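# Switch on the shaker holding four jars

## Task

Four jars already sit on the shaker, and its timer is already set to 20 seconds; turn the shaker on so that it runs, without the robot still touching it when the scene is ended.

## Robot and tools

Robot: two arms, left_arm and right_arm, each ending in a two-finger gripper. The fingers point along the gripper's +z axis and part along its y axis. The reported hand point sits between the pads, about 1 cm short of the fingertips. Calibrated bases in the scene frame: left_arm at (+0.030, +0.236, 0) m with quat_wxyz (+1.000, 0, 0, +0.013); right_arm at (-0.013, -0.270, 0) m with quat_wxyz (+1.000, 0, 0, 0).

Frames: the scene frame has its origin on the table surface halfway between the nominal bases, +z up, +x away from the robot over the table, left_arm toward +y. Hand positions, orientations, velocities, Hand target lines and wrist-camera poses are each given in that arm's own base frame. Fixed cameras (cam_high, cam_over) and the table use the scene frame. Reported hand poses may be off by a few centimetres, more when the arm reaches far.

Row layout, shared by every moving tool: one flat list of 16 numbers covering both arms, left first: x, y, z (metres), qw, qx, qy, qz (w first), opening; then the same eight for right_arm. Positions and quaternions are absolute target poses in that arm's base frame, not offsets. Opening runs from -1 (shut) to +1 (fully open, 0.094 m). Both arms must appear in every row even when one is idle; to park an arm, repeat the pose from the last result taken before it stopped, plus its wanted opening. To keep a gripper's heading, resend the same quaternion each time rather than copying the drifted reported one.

execute_actions(actions, cameras): actions is a list of actions; each action is a list of 1 to 15 rows, each row one 1/30 s control step; a short action repeats its final row to fill 15 steps. Each action's targets must lie within 0.6 m of that gripper's current position along each of its own axes, or the action is refused for both arms; if the first action fails against the latest reported state, or any action is malformed, the whole call is rejected. An empty actions list returns the full state, the scene number, the task and all camera images. cameras picks views by name, ["all"] or [].

move(target, speed, blend, opening_speed, grip_force, blocking, cameras): target is one 16-number row or up to 15 rows, each an absolute pose pair, with no 0.6 m limit. The grippers travel straight lines, turning the short way. speed is top path speed in m/s, 0.002 to 2.9 (default 0.25), one value or one per target; rotation is capped at twice that in rad/s. blend (m) rounds corners between listed targets; 0 stops at each. opening_speed (0.2 or more, scale units per second) makes finger changes gradual. grip_force is newtons per pad, 10 to 50, one value or one per arm, and persists. blocking=false returns after about 0.5 s while the motion continues; a new move takes over from the running one. Paths ignore obstacles and the other arm; the hand trails the path and can overshoot. A move lasts at most 10 s. Its result ends with a move: line: done (within 10 mm and 2 degrees), off_target, moving, held or fault, plus limits such as paced (pose clipped) or held (steps withheld).

wait(seconds 0 to 10): lets time pass with the last commands held; returns early if a running move finishes. stop(): brakes a running move. zoom_image(camera, region [x0, y0, x1, y1] pixels, at most 504 by 504): enlarges part of the newest image from cam_high, cam_over, cam_left_wrist or cam_right_wrist. finished_scene(scene): ends the scene irreversibly; the goal must hold with the robot released.

Controller behaviour: each step the commanded orientation is limited to 40 degrees from the measured one, and position is favoured when both cannot be met, so a single action may fall short; read Hand target and reissue. Friction and gravity can leave the hand low, short or tilted at long reach; tiny moves may not happen or go sideways. Check pose and tilt after every move. Avoid routing a hand near its own base, which can flip the shoulder posture. Tool commands shows current gripper commands; a 0 you send is a real command.

Result lines: end_effector_position and end_effector_quat_wxyz per arm, Hand target, Joint positions (last value is measured finger gap in metres), Joint velocities (may read within noise or be omitted), Joint torques (output including arm weight, with per-unit offsets; joints 1 to 3 wrap at ±28 N m), grip_measured on the -1..+1 scale (reads up to about 2.5 mm wide when empty), motor temperatures, and step readings of hand position for execute_actions calls. Joint ranges (rad): waist -2.618 to 3.054, shoulder 0 to 3.142, elbow 0 to 3.142 (straight at 2.901), wrist pitch and yaw ±1.571, wrist roll ±2.094.

To press a button, approach slowly: contact force grows with speed and with how far the target lies beyond the surface. Back off by commanding the measured pose or moving away, so the switch is free when the scene ends.

Thinking time lets the scene run, so keep replies short while moves are running.

Each tool is called by a JSON object that holds its "fn" and its "kwargs", one argument or row to a line.

## Session

{"fn": "execute_actions", "kwargs": {
  "actions": []
}}

Scene clock: 0.00 s.
left_arm: end_effector_position=(+0.2969, +0.0010, +0.2430) grip_measured=+1.000 end_effector_quat_wxyz=(+0.604, +0.012, +0.792, -0.092) | right_arm: end_effector_position=(+0.2839, +0.0298, +0.2068) grip_measured=+1.000 end_effector_quat_wxyz=(+0.615, -0.019, +0.773, +0.155)
Joint positions: left_arm=[0.217 0.666 0.548 -0.157 0.37 -0.035 0.094] | right_arm=[-0.133 0.558 0.331 0.013 -0.396 0.139 0.094]
Joint velocities: within noise
Joint torques (N m): no reading
Motor temperatures (°C): left_arm=[30 45 44 41 30 30 29] | right_arm=[31 40 45 45 32 32 30]
Heat: left arm: 45 °C; right arm: 45 °C.
Hand target: left_arm +0.2980, +0.0012, +0.2537; +0.616, +0.015, +0.783, -0.090 | right_arm +0.2841, +0.0302, +0.2112; +0.618, -0.021, +0.770, +0.155
Tool commands: left_gripper/opening=+1.0 right_gripper/opening=+1.0

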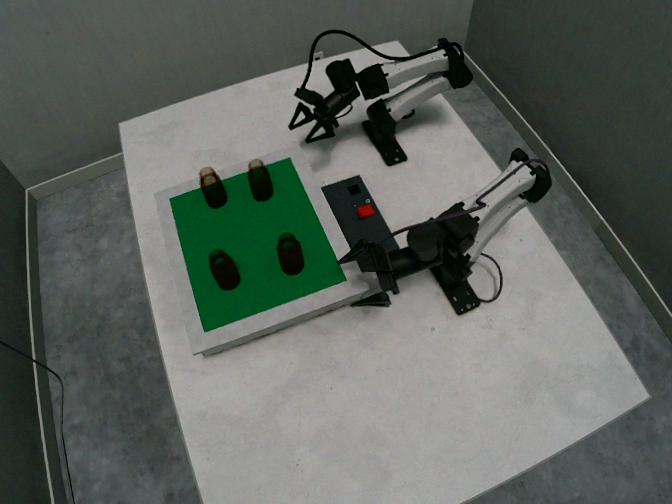

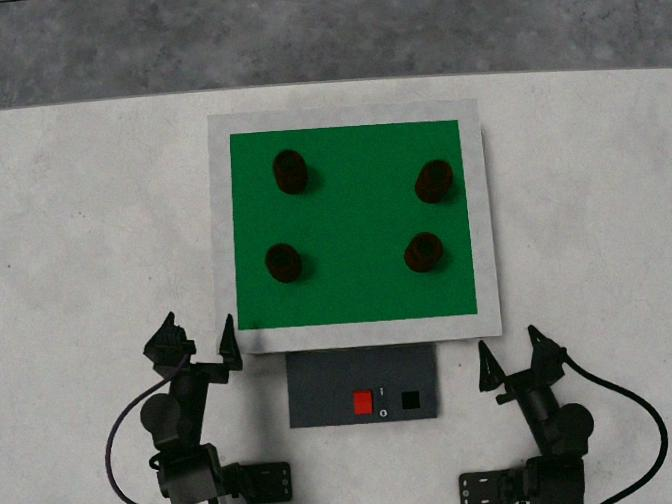

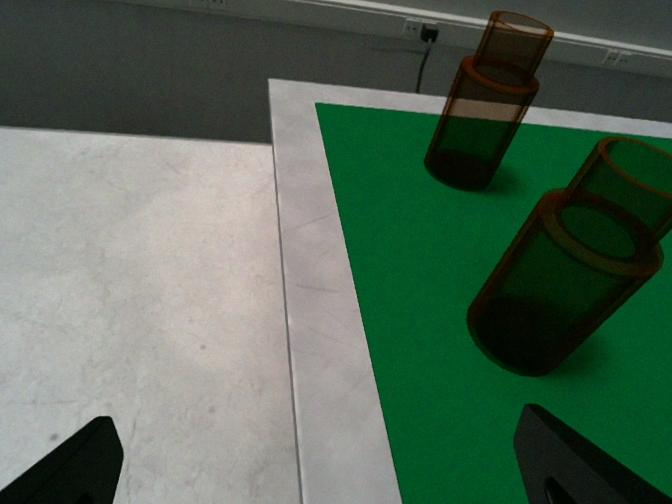

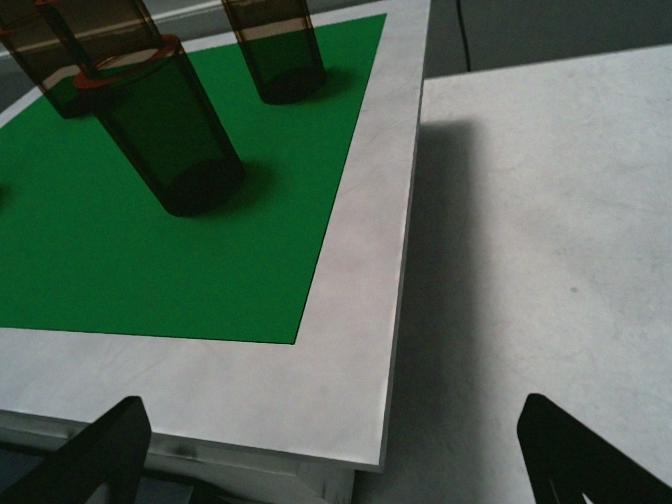

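{"fn": "zoom_image", "kwargs": {
  "camera": "cam_over",
  "region": [280, 335, 450, 435]
}}

{"fn": "zoom_image", "kwargs": {
  "camera": "cam_high",
  "region": [310, 170, 410, 250]
}}

Scaled by 2.965.

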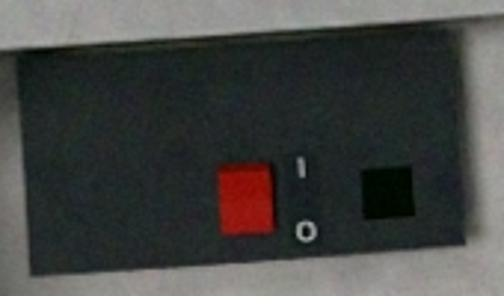

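Scaled by 5.040.

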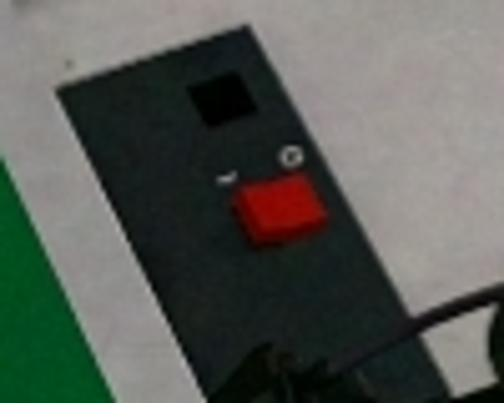

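{"fn": "move", "kwargs": {
  "target": [0.2980,0.0012,0.2537,0.616,0.015,0.783,-0.090,1,0.18,0.264,0.22,0,-0.462,0.887,0,-1],
  "cameras": ["all"],
  "speed": 0.4
}}

Scene clock: 6.67 s.
left_arm: end_effector_position=(+0.2969, +0.0010, +0.2430) grip_measured=+1.000 end_effector_quat_wxyz=(+0.604, +0.012, +0.792, -0.092) | right_arm: end_effector_position=(+0.1872, +0.2704, +0.2221) grip_measured=-0.986 end_effector_quat_wxyz=(+0.082, -0.455, +0.886, +0.038)
Joint positions: left_arm=[0.217 0.666 0.548 -0.157 0.37 -0.035 0.094] | right_arm=[0.971 1.68 1.805 -1.516 0.01 0.02 0.001]
Joint torques (N m): left_arm=[0.72 -0.62 8.73 2.5 0.07 -0.06] | right_arm=[-0.18 -5.75 7.54 0.21 -0.26 -0.09]
Heat: left arm: 46 °C; right arm: 47 °C.
Hand target: left_arm +0.2977, +0.0011, +0.2536; +0.616, +0.015, +0.783, -0.090 | right_arm +0.1800, +0.2640, +0.2198; +0.054, -0.461, +0.885, +0.029
Off the commanded pose: left_arm 0.011 m, 2 deg | right_arm 0.010 m, 10 deg.
joint sent to its limit (right arm) — joint 4 (wrist pitch), lower limit. The joint targets are off in orientation, not in position.
move: off_target (left_arm, right_arm)
camera_calibration:
cam_right_wrist: T_world_to_cam=[[0.819523, -0.572584, 0.0230273, -0.00337112], [-0.544301, -0.765217, 0.343772, 0.275355], [-0.179217, -0.294262, -0.938771, 0.414774], [0, 0, 0, 1]] pos_world=[0.226973, 0.330829, 0.294796]

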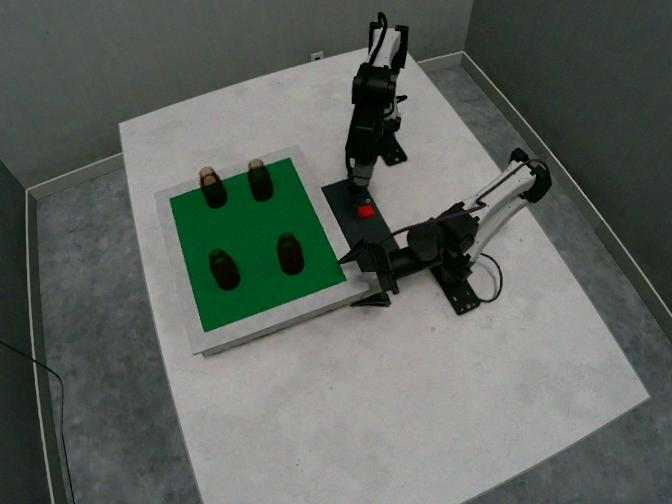

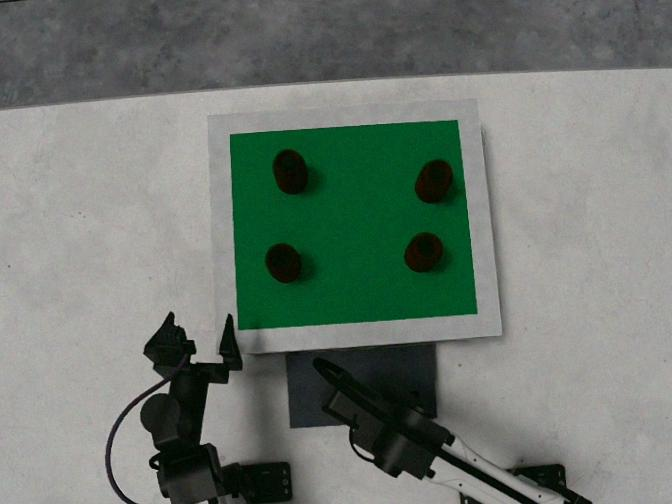

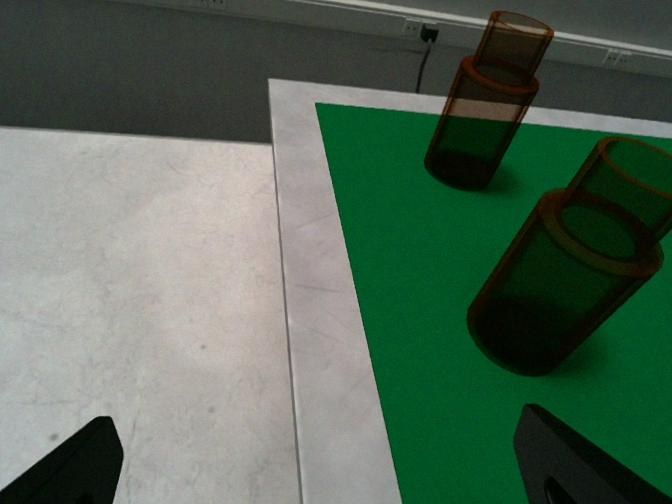

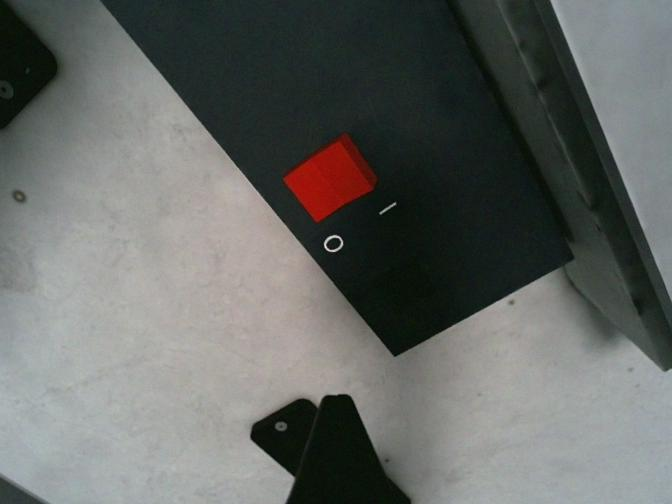

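{"fn": "move", "kwargs": {
  "target": [0.2980,0.0012,0.2537,0.616,0.015,0.783,-0.090,1,0.212,0.285,0.13,0,-0.462,0.887,0,-1],
  "cameras": ["cam_right_wrist","cam_over","cam_high"]
}}

Scene clock: 14.07 s.
left_arm: end_effector_position=(+0.2969, +0.0010, +0.2430) grip_measured=+1.000 end_effector_quat_wxyz=(+0.604, +0.012, +0.792, -0.092) | right_arm: end_effector_position=(+0.2129, +0.2860, +0.1339) grip_measured=-0.986 end_effector_quat_wxyz=(+0.009, -0.459, +0.888, +0.001)
Joint positions: left_arm=[0.217 0.666 0.548 -0.157 0.37 -0.035 0.094] | right_arm=[0.934 1.881 1.708 -1.38 0.006 -0.02 0.001]
Joint torques (N m): left_arm=[0.76 -0.62 8.75 2.49 0.08 -0.06] | right_arm=[-0.7 -8.77 5.97 0.34 -0.18 -0.12]
Heat: left arm: 47 °C; right arm: 47 °C.
Hand target: left_arm +0.2977, +0.0011, +0.2536; +0.616, +0.015, +0.783, -0.090 | right_arm +0.2120, +0.2849, +0.1300; +0.000, -0.462, +0.887, +0.000
Off the commanded pose: left_arm 0.011 m, 2 deg | right_arm 0.004 m, 1 deg.
move: off_target (left_arm)
camera_calibration:
cam_right_wrist: T_world_to_cam=[[0.823955, -0.566257, 0.0212215, -0.0159616], [-0.501712, -0.711604, 0.491838, 0.287304], [-0.263405, -0.4159, -0.870428, 0.38471], [0, 0, 0, 1]] pos_world=[0.25863, 0.355409, 0.193894]
Images, in order (width x height): cam_high 672x504, cam_over 672x504, cam_right_wrist 672x504.

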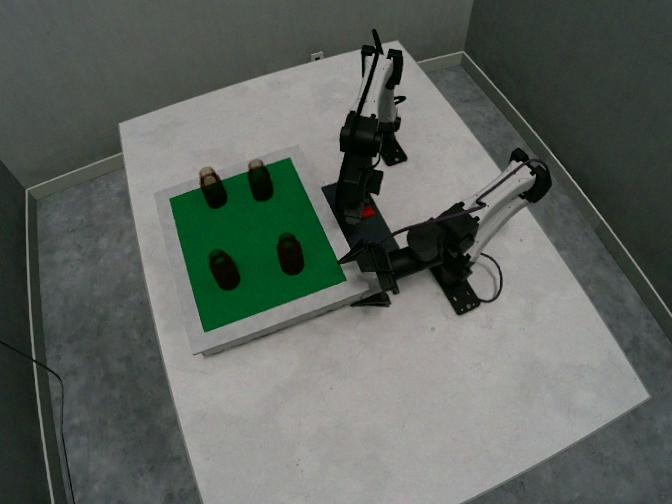

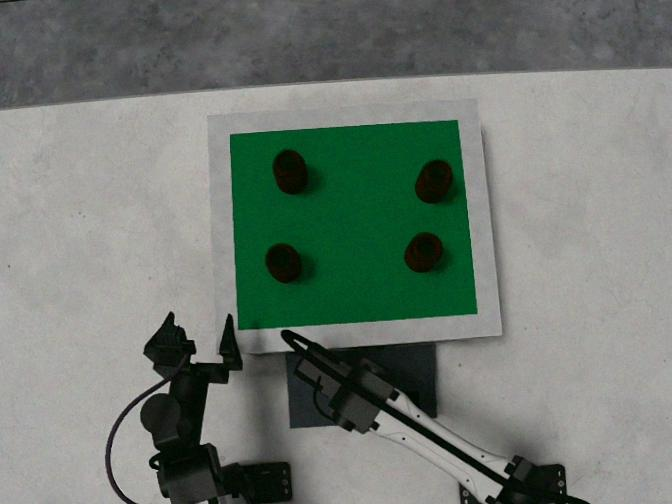

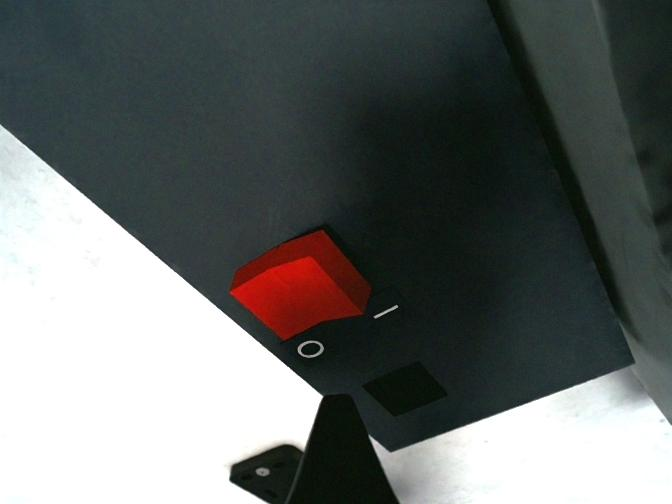

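{"fn": "zoom_image", "kwargs": {
  "camera": "cam_right_wrist",
  "region": [210, 210, 410, 430]
}}

Scaled by 2.291.

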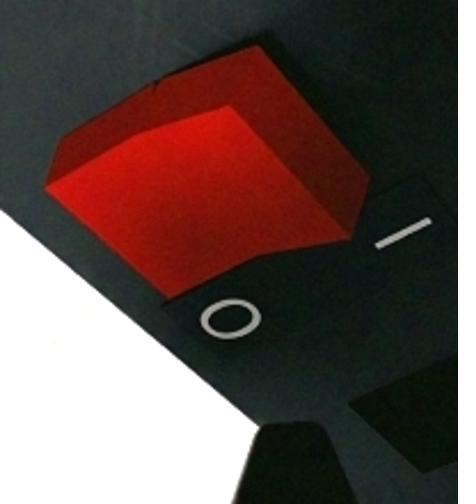

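{"fn": "move", "kwargs": {
  "target": [0.2980,0.0012,0.2537,0.616,0.015,0.783,-0.090,1,0.2136,0.296,0.112,0,-0.462,0.887,0,-1],
  "cameras": ["cam_right_wrist"],
  "speed": 0.06
}}

{"fn": "zoom_image", "kwargs": {
  "camera": "cam_right_wrist",
  "region": [210, 230, 460, 480]
}}

Scene clock: 17.93 s.
left_arm: end_effector_position=(+0.2969, +0.0010, +0.2430) grip_measured=+1.000 end_effector_quat_wxyz=(+0.604, +0.012, +0.792, -0.092) | right_arm: end_effector_position=(+0.2177, +0.2972, +0.1229) grip_measured=-0.986 end_effector_quat_wxyz=(+0.019, -0.463, +0.886, +0.006)
Joint positions: left_arm=[0.217 0.666 0.548 -0.157 0.37 -0.035 0.094] | right_arm=[0.942 1.905 1.696 -1.323 0.006 -0.021 0.001]
Joint torques (N m): left_arm=[0.72 -0.68 8.72 2.49 0.07 -0.05] | right_arm=[0.17 -7.86 5.24 0.49 -0.21 0.02]
Heat: left arm: 48 °C; right arm: 48 °C.
Hand target: left_arm +0.2977, +0.0011, +0.2536; +0.616, +0.015, +0.783, -0.090 | right_arm +0.2135, +0.2959, +0.1123; +0.000, -0.462, +0.887, +0.000
Off the commanded pose: left_arm 0.011 m, 2 deg | right_arm 0.012 m, 2 deg.
move: off_target (left_arm, right_arm)
camera_calibration:
cam_right_wrist: T_world_to_cam=[[0.828245, -0.559936, 0.0219608, -0.0162194], [-0.501994, -0.723983, 0.473129, 0.309225], [-0.249023, -0.402891, -0.880719, 0.37531], [0, 0, 0, 1]] pos_world=[0.262123, 0.366, 0.184596]
Images, in order (width x height): cam_right_wrist 672x504.

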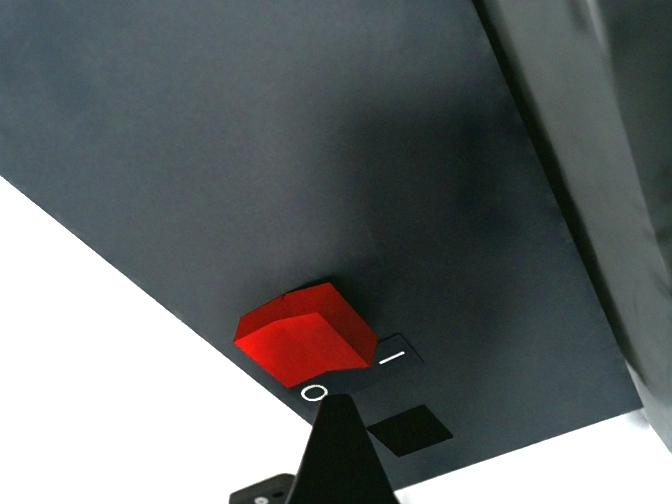

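Scaled by 2.016.

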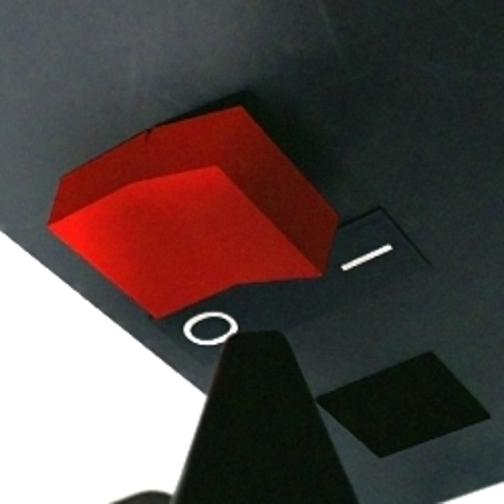

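{"fn": "move", "kwargs": {
  "target": [0.2980,0.0012,0.2537,0.616,0.015,0.783,-0.090,1,0.211,0.2965,0.097,0,-0.462,0.887,0,-1],
  "cameras": ["cam_right_wrist"],
  "speed": 0.06
}}

{"fn": "zoom_image", "kwargs": {
  "camera": "cam_right_wrist",
  "region": [210, 230, 460, 480]
}}

Scene clock: 21.30 s.
left_arm: end_effector_position=(+0.2969, +0.0010, +0.2430) grip_measured=+1.000 end_effector_quat_wxyz=(+0.604, +0.012, +0.792, -0.092) | right_arm: end_effector_position=(+0.2157, +0.2982, +0.1074) grip_measured=-0.986 end_effector_quat_wxyz=(+0.018, -0.464, +0.886, +0.006)
Joint positions: left_arm=[0.217 0.666 0.548 -0.157 0.37 -0.035 0.094] | right_arm=[0.948 1.905 1.635 -1.263 0.006 -0.017 0.001]
Joint torques (N m): left_arm=[0.73 -0.65 8.72 2.51 0.07 -0.05] | right_arm=[0.12 -8.06 5.18 0.49 -0.21 0.06]
Heat: left arm: 48 °C; right arm: 48 °C.
Hand target: left_arm +0.2977, +0.0011, +0.2536; +0.616, +0.015, +0.783, -0.090 | right_arm +0.2109, +0.2964, +0.0973; +0.000, -0.462, +0.887, +0.000
Off the commanded pose: left_arm 0.011 m, 2 deg | right_arm 0.012 m, 2 deg.
move: off_target (left_arm, right_arm)
camera_calibration:
cam_right_wrist: T_world_to_cam=[[0.829512, -0.558066, 0.021728, -0.0144425], [-0.499898, -0.72458, 0.474432, 0.315876], [-0.249021, -0.404409, -0.880024, 0.361971], [0, 0, 0, 1]] pos_world=[0.260024, 0.367202, 0.168995]
Images, in order (width x height): cam_right_wrist 672x504.

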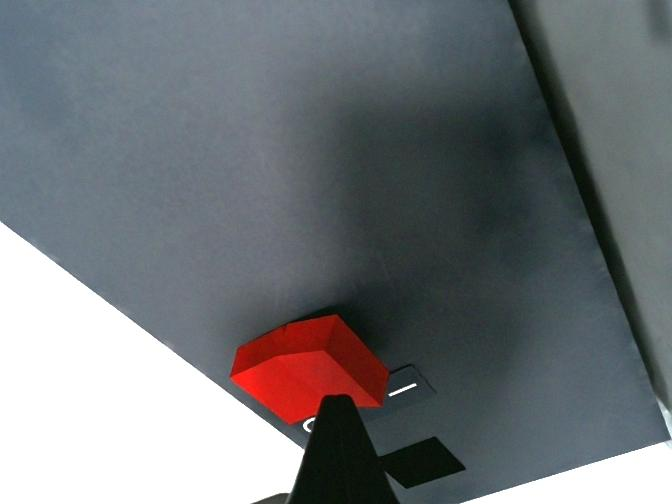

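Scaled by 2.016.

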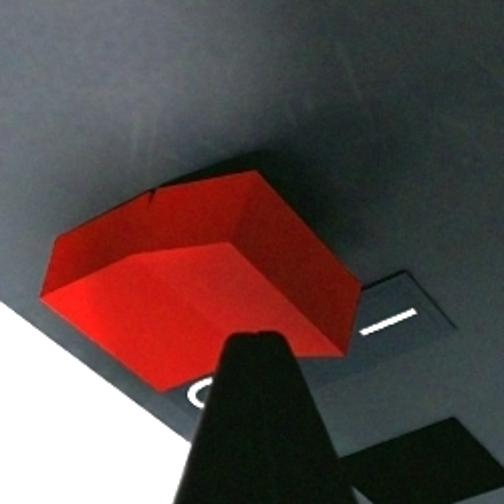

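{"fn": "move", "kwargs": {
  "target": [0.2980,0.0012,0.2537,0.616,0.015,0.783,-0.090,1,0.209,0.297,0.084,0,-0.462,0.887,0,-1],
  "cameras": ["cam_right_wrist"],
  "speed": 0.04
}}

{"fn": "zoom_image", "kwargs": {
  "camera": "cam_right_wrist",
  "region": [210, 254, 460, 504]
}}

Scene clock: 23.00 s.
left_arm: end_effector_position=(+0.2969, +0.0010, +0.2430) grip_measured=+1.000 end_effector_quat_wxyz=(+0.604, +0.012, +0.792, -0.092) | right_arm: end_effector_position=(+0.2140, +0.2991, +0.0949) grip_measured=-0.986 end_effector_quat_wxyz=(+0.019, -0.464, +0.886, +0.006)
Joint positions: left_arm=[0.217 0.666 0.548 -0.157 0.37 -0.035 0.094] | right_arm=[0.953 1.905 1.585 -1.212 0.006 -0.012 0.001]
Joint torques (N m): left_arm=[0.76 -0.62 8.72 2.49 0.07 -0.04] | right_arm=[0.21 -8.02 5 0.48 -0.2 0.08]
Motor temperatures (°C): left_arm=[30 44 48 46 30 30 29] | right_arm=[31 43 48 45 32 32 30]
Heat: left arm: 48 °C; right arm: 48 °C.
Hand target: left_arm +0.2977, +0.0011, +0.2536; +0.616, +0.015, +0.783, -0.090 | right_arm +0.2089, +0.2968, +0.0843; +0.000, -0.462, +0.887, +0.000
Off the commanded pose: left_arm 0.011 m, 2 deg | right_arm 0.012 m, 2 deg.
move: off_target (left_arm, right_arm)
camera_calibration:
cam_right_wrist: T_world_to_cam=[[0.829472, -0.558128, 0.0216466, -0.0123285], [-0.500318, -0.725211, 0.473024, 0.321929], [-0.24831, -0.40319, -0.880784, 0.350493], [0, 0, 0, 1]] pos_world=[0.258324, 0.367901, 0.156695]
Images, in order (width x height): cam_right_wrist 672x504.

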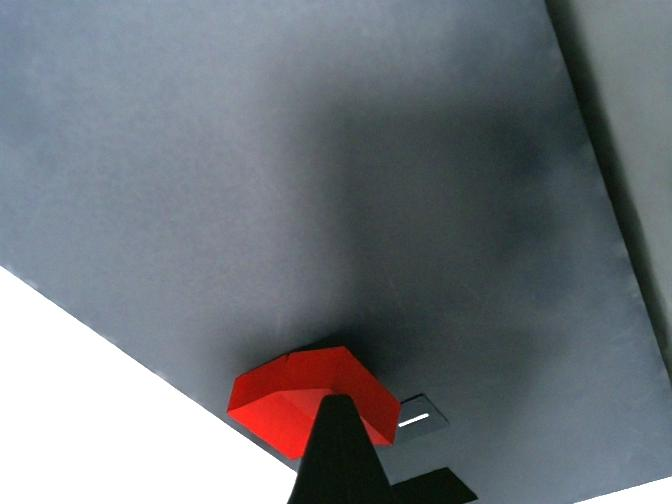

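Scaled by 2.016.

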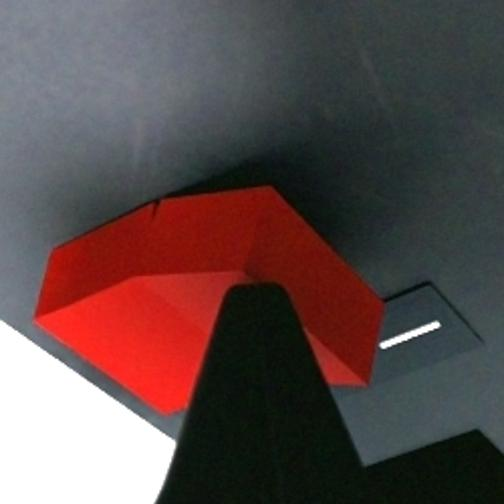

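{"fn": "move", "kwargs": {
  "target": [
    [0.2980,0.0012,0.2537,0.616,0.015,0.783,-0.090,1,0.2065,0.2925,0.094,0,-0.462,0.887,0,-1],
    [0.2980,0.0012,0.2537,0.616,0.015,0.783,-0.090,1,0.2055,0.2915,0.082,0,-0.462,0.887,0,-1]
  ],
  "cameras": ["cam_right_wrist"],
  "speed": 0.04
}}

{"fn": "zoom_image", "kwargs": {
  "camera": "cam_right_wrist",
  "region": [210, 254, 460, 504]
}}

Scene clock: 27.47 s.
left_arm: end_effector_position=(+0.2969, +0.0010, +0.2430) grip_measured=+1.000 end_effector_quat_wxyz=(+0.604, +0.012, +0.792, -0.092) | right_arm: end_effector_position=(+0.2097, +0.2939, +0.0870) grip_measured=-0.986 end_effector_quat_wxyz=(+0.008, -0.464, +0.886, +0.002)
Joint positions: left_arm=[0.217 0.666 0.548 -0.157 0.37 -0.035 0.094] | right_arm=[0.953 1.905 1.554 -1.205 0.004 -0.011 0.001]
Joint torques (N m): left_arm=[0.75 -0.66 8.73 2.49 0.07 -0.05] | right_arm=[0.01 -9.87 4.51 0.57 -0.19 0.07]
Heat: left arm: 49 °C; right arm: 48 °C.
Hand target: left_arm +0.2977, +0.0011, +0.2536; +0.616, +0.015, +0.783, -0.090 | right_arm +0.2055, +0.2915, +0.0821; +0.000, -0.462, +0.887, +0.000
Off the commanded pose: left_arm 0.011 m, 2 deg | right_arm 0.007 m, 1 deg.
move: off_target (left_arm)
camera_calibration:
cam_right_wrist: T_world_to_cam=[[0.829845, -0.557694, 0.0183127, -0.011209], [-0.492461, -0.716557, 0.493992, 0.313744], [-0.262374, -0.418955, -0.869273, 0.346928], [0, 0, 0, 1]] pos_world=[0.254833, 0.363911, 0.146793]
Images, in order (width x height): cam_right_wrist 672x504.

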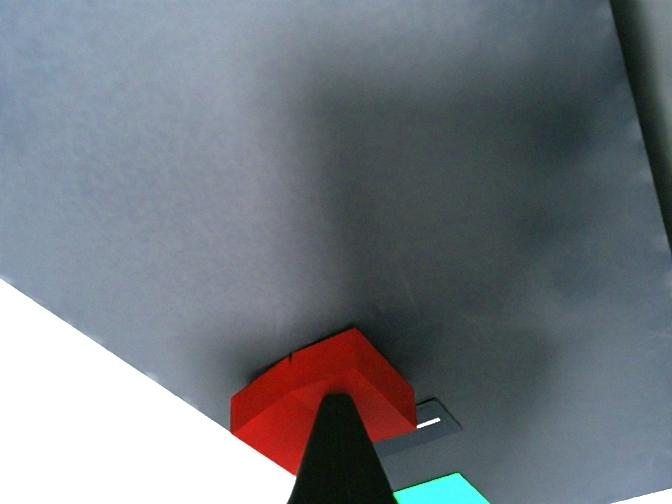

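Scaled by 2.016.

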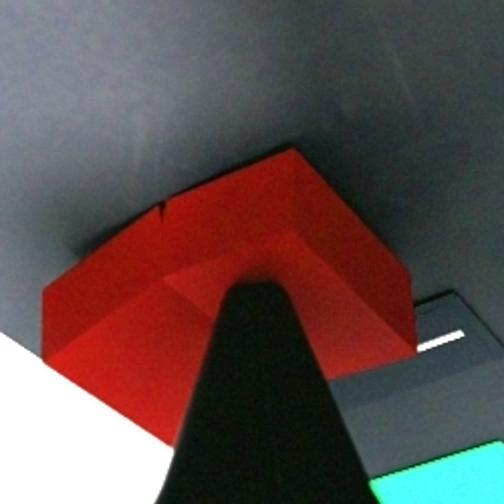

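{"fn": "move", "kwargs": {
  "target": [0.2980,0.0012,0.2537,0.616,0.015,0.783,-0.090,1,0.2,0.28,0.16,0,-0.462,0.887,0,-1],
  "cameras": ["all"],
  "speed": 0.15
}}

{"fn": "zoom_image", "kwargs": {
  "camera": "cam_right_wrist",
  "region": [200, 130, 550, 450]
}}

Scene clock: 29.80 s.
left_arm: end_effector_position=(+0.2969, +0.0010, +0.2430) grip_measured=+1.000 end_effector_quat_wxyz=(+0.604, +0.012, +0.792, -0.092) | right_arm: end_effector_position=(+0.1995, +0.2838, +0.1445) grip_measured=-0.986 end_effector_quat_wxyz=(-0.013, -0.465, +0.885, -0.004)
Joint positions: left_arm=[0.217 0.666 0.548 -0.157 0.37 -0.035 0.094] | right_arm=[0.955 1.89 1.762 -1.47 -0.006 -0.013 0.001]
Joint torques (N m): left_arm=[0.72 -0.64 8.69 2.5 0.07 -0.05] | right_arm=[-0.8 -12.37 7.35 0.07 -0.07 0.02]
Heat: left arm: 49 °C; right arm: 48 °C.
Hand target: left_arm +0.2977, +0.0011, +0.2536; +0.616, +0.015, +0.783, -0.090 | right_arm +0.1998, +0.2800, +0.1596; +0.000, -0.462, +0.887, +0.000
Off the commanded pose: left_arm 0.011 m, 2 deg | right_arm 0.016 m, 2 deg.
move: off_target (left_arm, right_arm)
camera_calibration:
cam_right_wrist: T_world_to_cam=[[0.832392, -0.55413, 0.00804075, -0.00958345], [-0.473489, -0.703567, 0.529907, 0.260338], [-0.28798, -0.444898, -0.848017, 0.399362], [0, 0, 0, 1]] pos_world=[0.246252, 0.35553, 0.200788]

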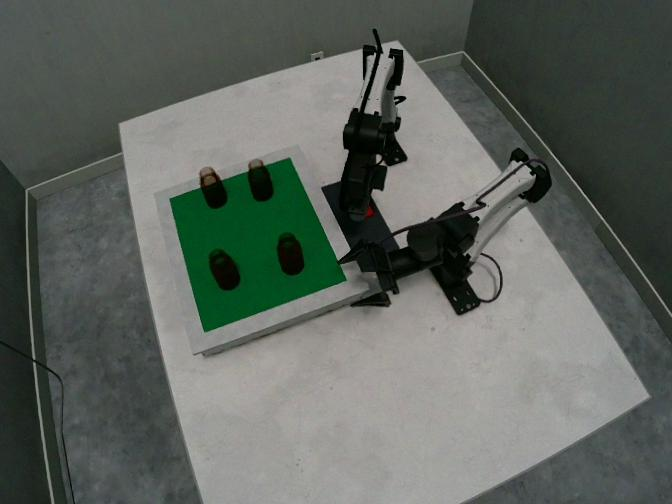

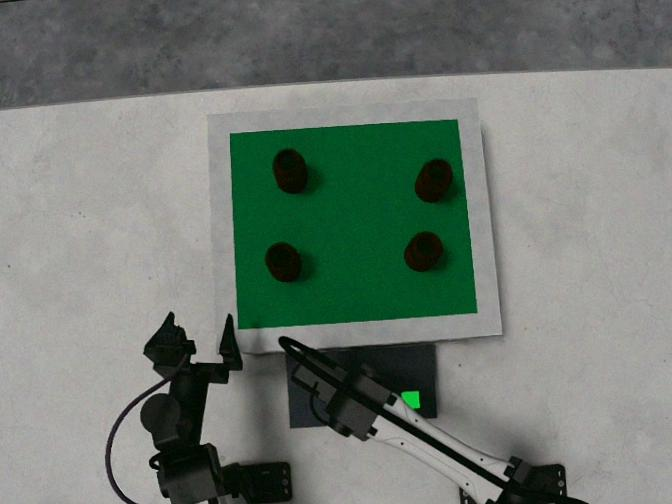

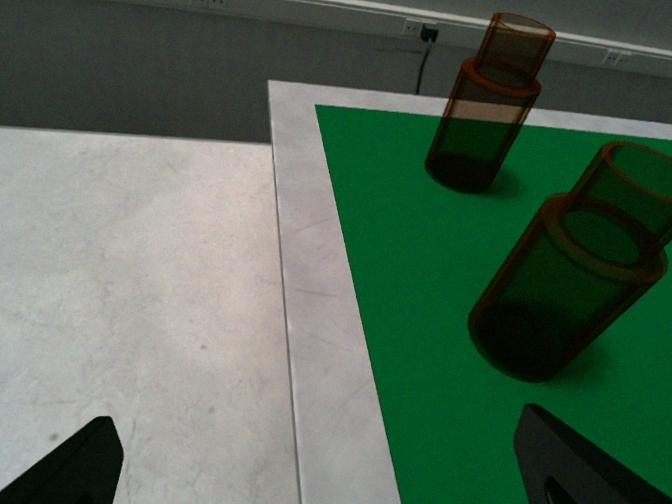

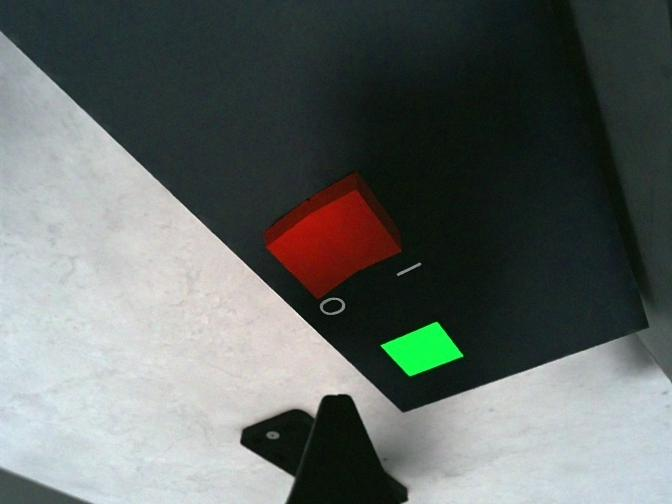

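Scaled by 1.440.

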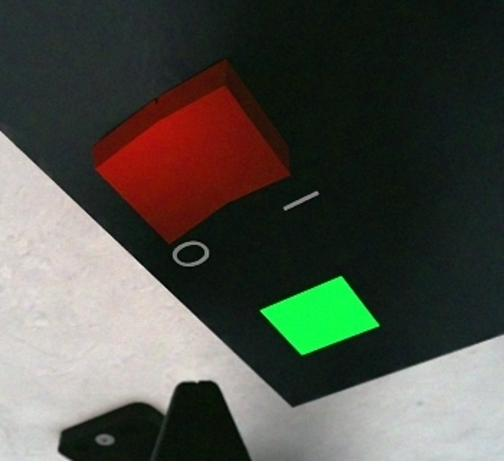

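{"fn": "wait", "kwargs": {
  "seconds": 6,
  "cameras": ["cam_over"]
}}

Scene clock: 36.30 s.
left_arm: end_effector_position=(+0.2969, +0.0010, +0.2430) grip_measured=+1.000 end_effector_quat_wxyz=(+0.604, +0.012, +0.792, -0.092) | right_arm: end_effector_position=(+0.1994, +0.2837, +0.1445) grip_measured=-0.986 end_effector_quat_wxyz=(-0.013, -0.465, +0.885, -0.004)
Joint positions: left_arm=[0.217 0.666 0.548 -0.157 0.37 -0.035 0.094] | right_arm=[0.955 1.89 1.762 -1.47 -0.006 -0.013 0.001]
Joint torques (N m): left_arm=[0.73 -0.62 8.75 2.5 0.08 -0.05] | right_arm=[-0.81 -12.19 7.23 0.09 -0.07 0]
Heat: left arm: 50 °C; right arm: 49 °C.
Hand target: left_arm +0.2977, +0.0011, +0.2536; +0.616, +0.015, +0.783, -0.090 | right_arm +0.1998, +0.2800, +0.1596; +0.000, -0.462, +0.887, +0.000
Tool commands: left_gripper/opening=+1.0 right_gripper/opening=-1.0
Off the commanded pose: left_arm 0.011 m, 2 deg | right_arm 0.016 m, 2 deg.
wait: 6.00 s; at rest from the start
Images, in order (width x height): cam_over 672x504.

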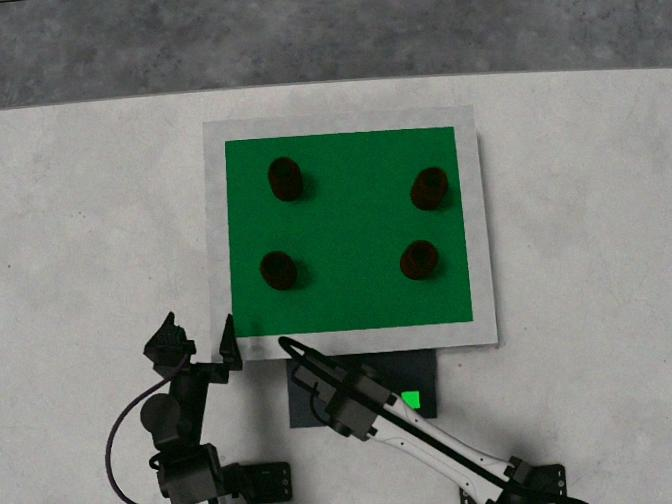

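{"fn": "wait", "kwargs": {
  "seconds": 5,
  "cameras": ["cam_over"]
}}

{"fn": "wait", "kwargs": {
  "seconds": 6,
  "cameras": ["cam_over"]
}}

Scene clock: 42.03 s.
left_arm: end_effector_position=(+0.2969, +0.0010, +0.2430) grip_measured=+1.000 end_effector_quat_wxyz=(+0.604, +0.012, +0.792, -0.092) | right_arm: end_effector_position=(+0.1994, +0.2837, +0.1445) grip_measured=-0.986 end_effector_quat_wxyz=(-0.013, -0.465, +0.885, -0.004)
Joint positions: left_arm=[0.217 0.666 0.548 -0.157 0.37 -0.035 0.094] | right_arm=[0.955 1.89 1.762 -1.47 -0.006 -0.013 0.001]
Joint torques (N m): left_arm=[0.73 -0.65 8.75 2.5 0.06 -0.04] | right_arm=[-0.85 -12.4 7.38 0.1 -0.07 0.02]
Motor temperatures (°C): left_arm=[30 43 50 46 30 29 29] | right_arm=[31 49 50 43 31 32 31]
Heat: left arm: 50 °C; right arm: 50 °C.
Hand target: left_arm +0.2977, +0.0011, +0.2536; +0.616, +0.015, +0.783, -0.090 | right_arm +0.1998, +0.2800, +0.1596; +0.000, -0.462, +0.887, +0.000
Tool commands: left_gripper/opening=+1.0 right_gripper/opening=-1.0
Off the commanded pose: left_arm 0.011 m, 2 deg | right_arm 0.016 m, 2 deg.
wait: 5.00 s; at rest from the start
Images, in order (width x height): cam_over 672x504.

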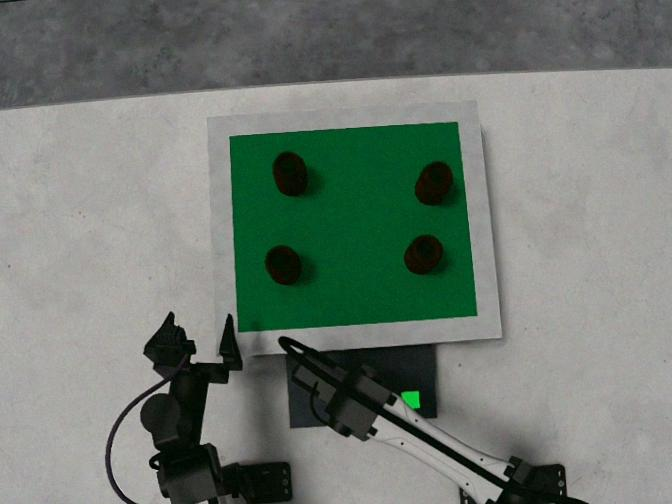

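Scene clock: 48.03 s.
left_arm: end_effector_position=(+0.2969, +0.0010, +0.2430) grip_measured=+1.000 end_effector_quat_wxyz=(+0.604, +0.012, +0.792, -0.092) | right_arm: end_effector_position=(+0.1994, +0.2837, +0.1445) grip_measured=-0.986 end_effector_quat_wxyz=(-0.013, -0.465, +0.885, -0.004)
Joint positions: left_arm=[0.217 0.666 0.548 -0.157 0.37 -0.035 0.094] | right_arm=[0.955 1.89 1.762 -1.47 -0.006 -0.013 0.001]
Joint torques (N m): left_arm=[0.75 -0.64 8.73 2.49 0.07 -0.05] | right_arm=[-0.68 -12.4 7.45 0.09 -0.09 0.03]
Heat: left arm: 51 °C; right arm: 51 °C.
Hand target: left_arm +0.2977, +0.0011, +0.2536; +0.616, +0.015, +0.783, -0.090 | right_arm +0.1998, +0.2800, +0.1596; +0.000, -0.462, +0.887, +0.000
Tool commands: left_gripper/opening=+1.0 right_gripper/opening=-1.0
Off the commanded pose: left_arm 0.011 m, 2 deg | right_arm 0.016 m, 2 deg.
wait: 6.00 s; at rest by 0.17 s
Images, in order (width x height): cam_over 672x504.

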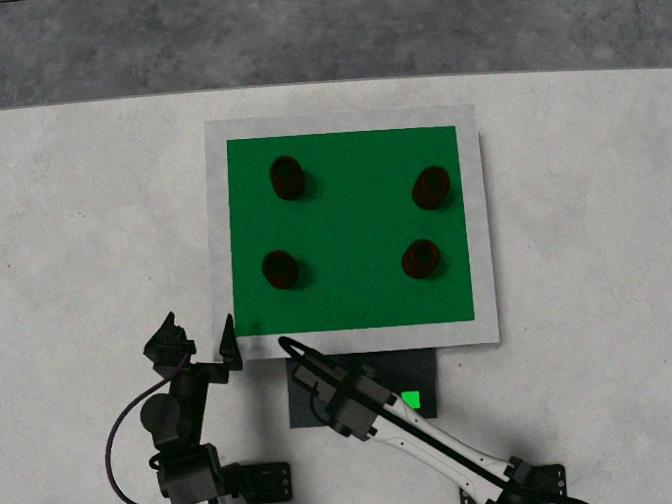

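{"fn": "wait", "kwargs": {
  "seconds": 2.5,
  "cameras": ["cam_over"]
}}

Scene clock: 50.90 s.
left_arm: end_effector_position=(+0.2969, +0.0010, +0.2430) grip_measured=+1.000 end_effector_quat_wxyz=(+0.604, +0.012, +0.792, -0.092) | right_arm: end_effector_position=(+0.1994, +0.2837, +0.1445) grip_measured=-0.986 end_effector_quat_wxyz=(-0.013, -0.465, +0.885, -0.004)
Joint positions: left_arm=[0.217 0.666 0.548 -0.157 0.37 -0.035 0.094] | right_arm=[0.955 1.89 1.762 -1.47 -0.006 -0.013 0.001]
Joint torques (N m): left_arm=[0.72 -0.64 8.73 2.49 0.07 -0.06] | right_arm=[-0.75 -12.41 7.3 0.09 -0.1 0.03]
Heat: left arm: 51 °C; right arm: 51 °C.
Hand target: left_arm +0.2977, +0.0011, +0.2536; +0.616, +0.015, +0.783, -0.090 | right_arm +0.1998, +0.2800, +0.1596; +0.000, -0.462, +0.887, +0.000
Tool commands: left_gripper/opening=+1.0 right_gripper/opening=-1.0
Off the commanded pose: left_arm 0.011 m, 2 deg | right_arm 0.016 m, 2 deg.
wait: 2.50 s; at rest from the start
Images, in order (width x height): cam_over 672x504.

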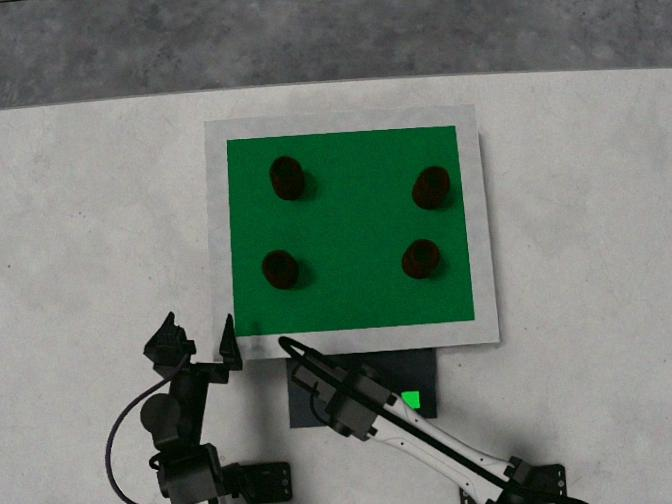

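{"fn": "finished_scene", "kwargs": {
  "scene": 1
}}

The scene is finished: the task was done.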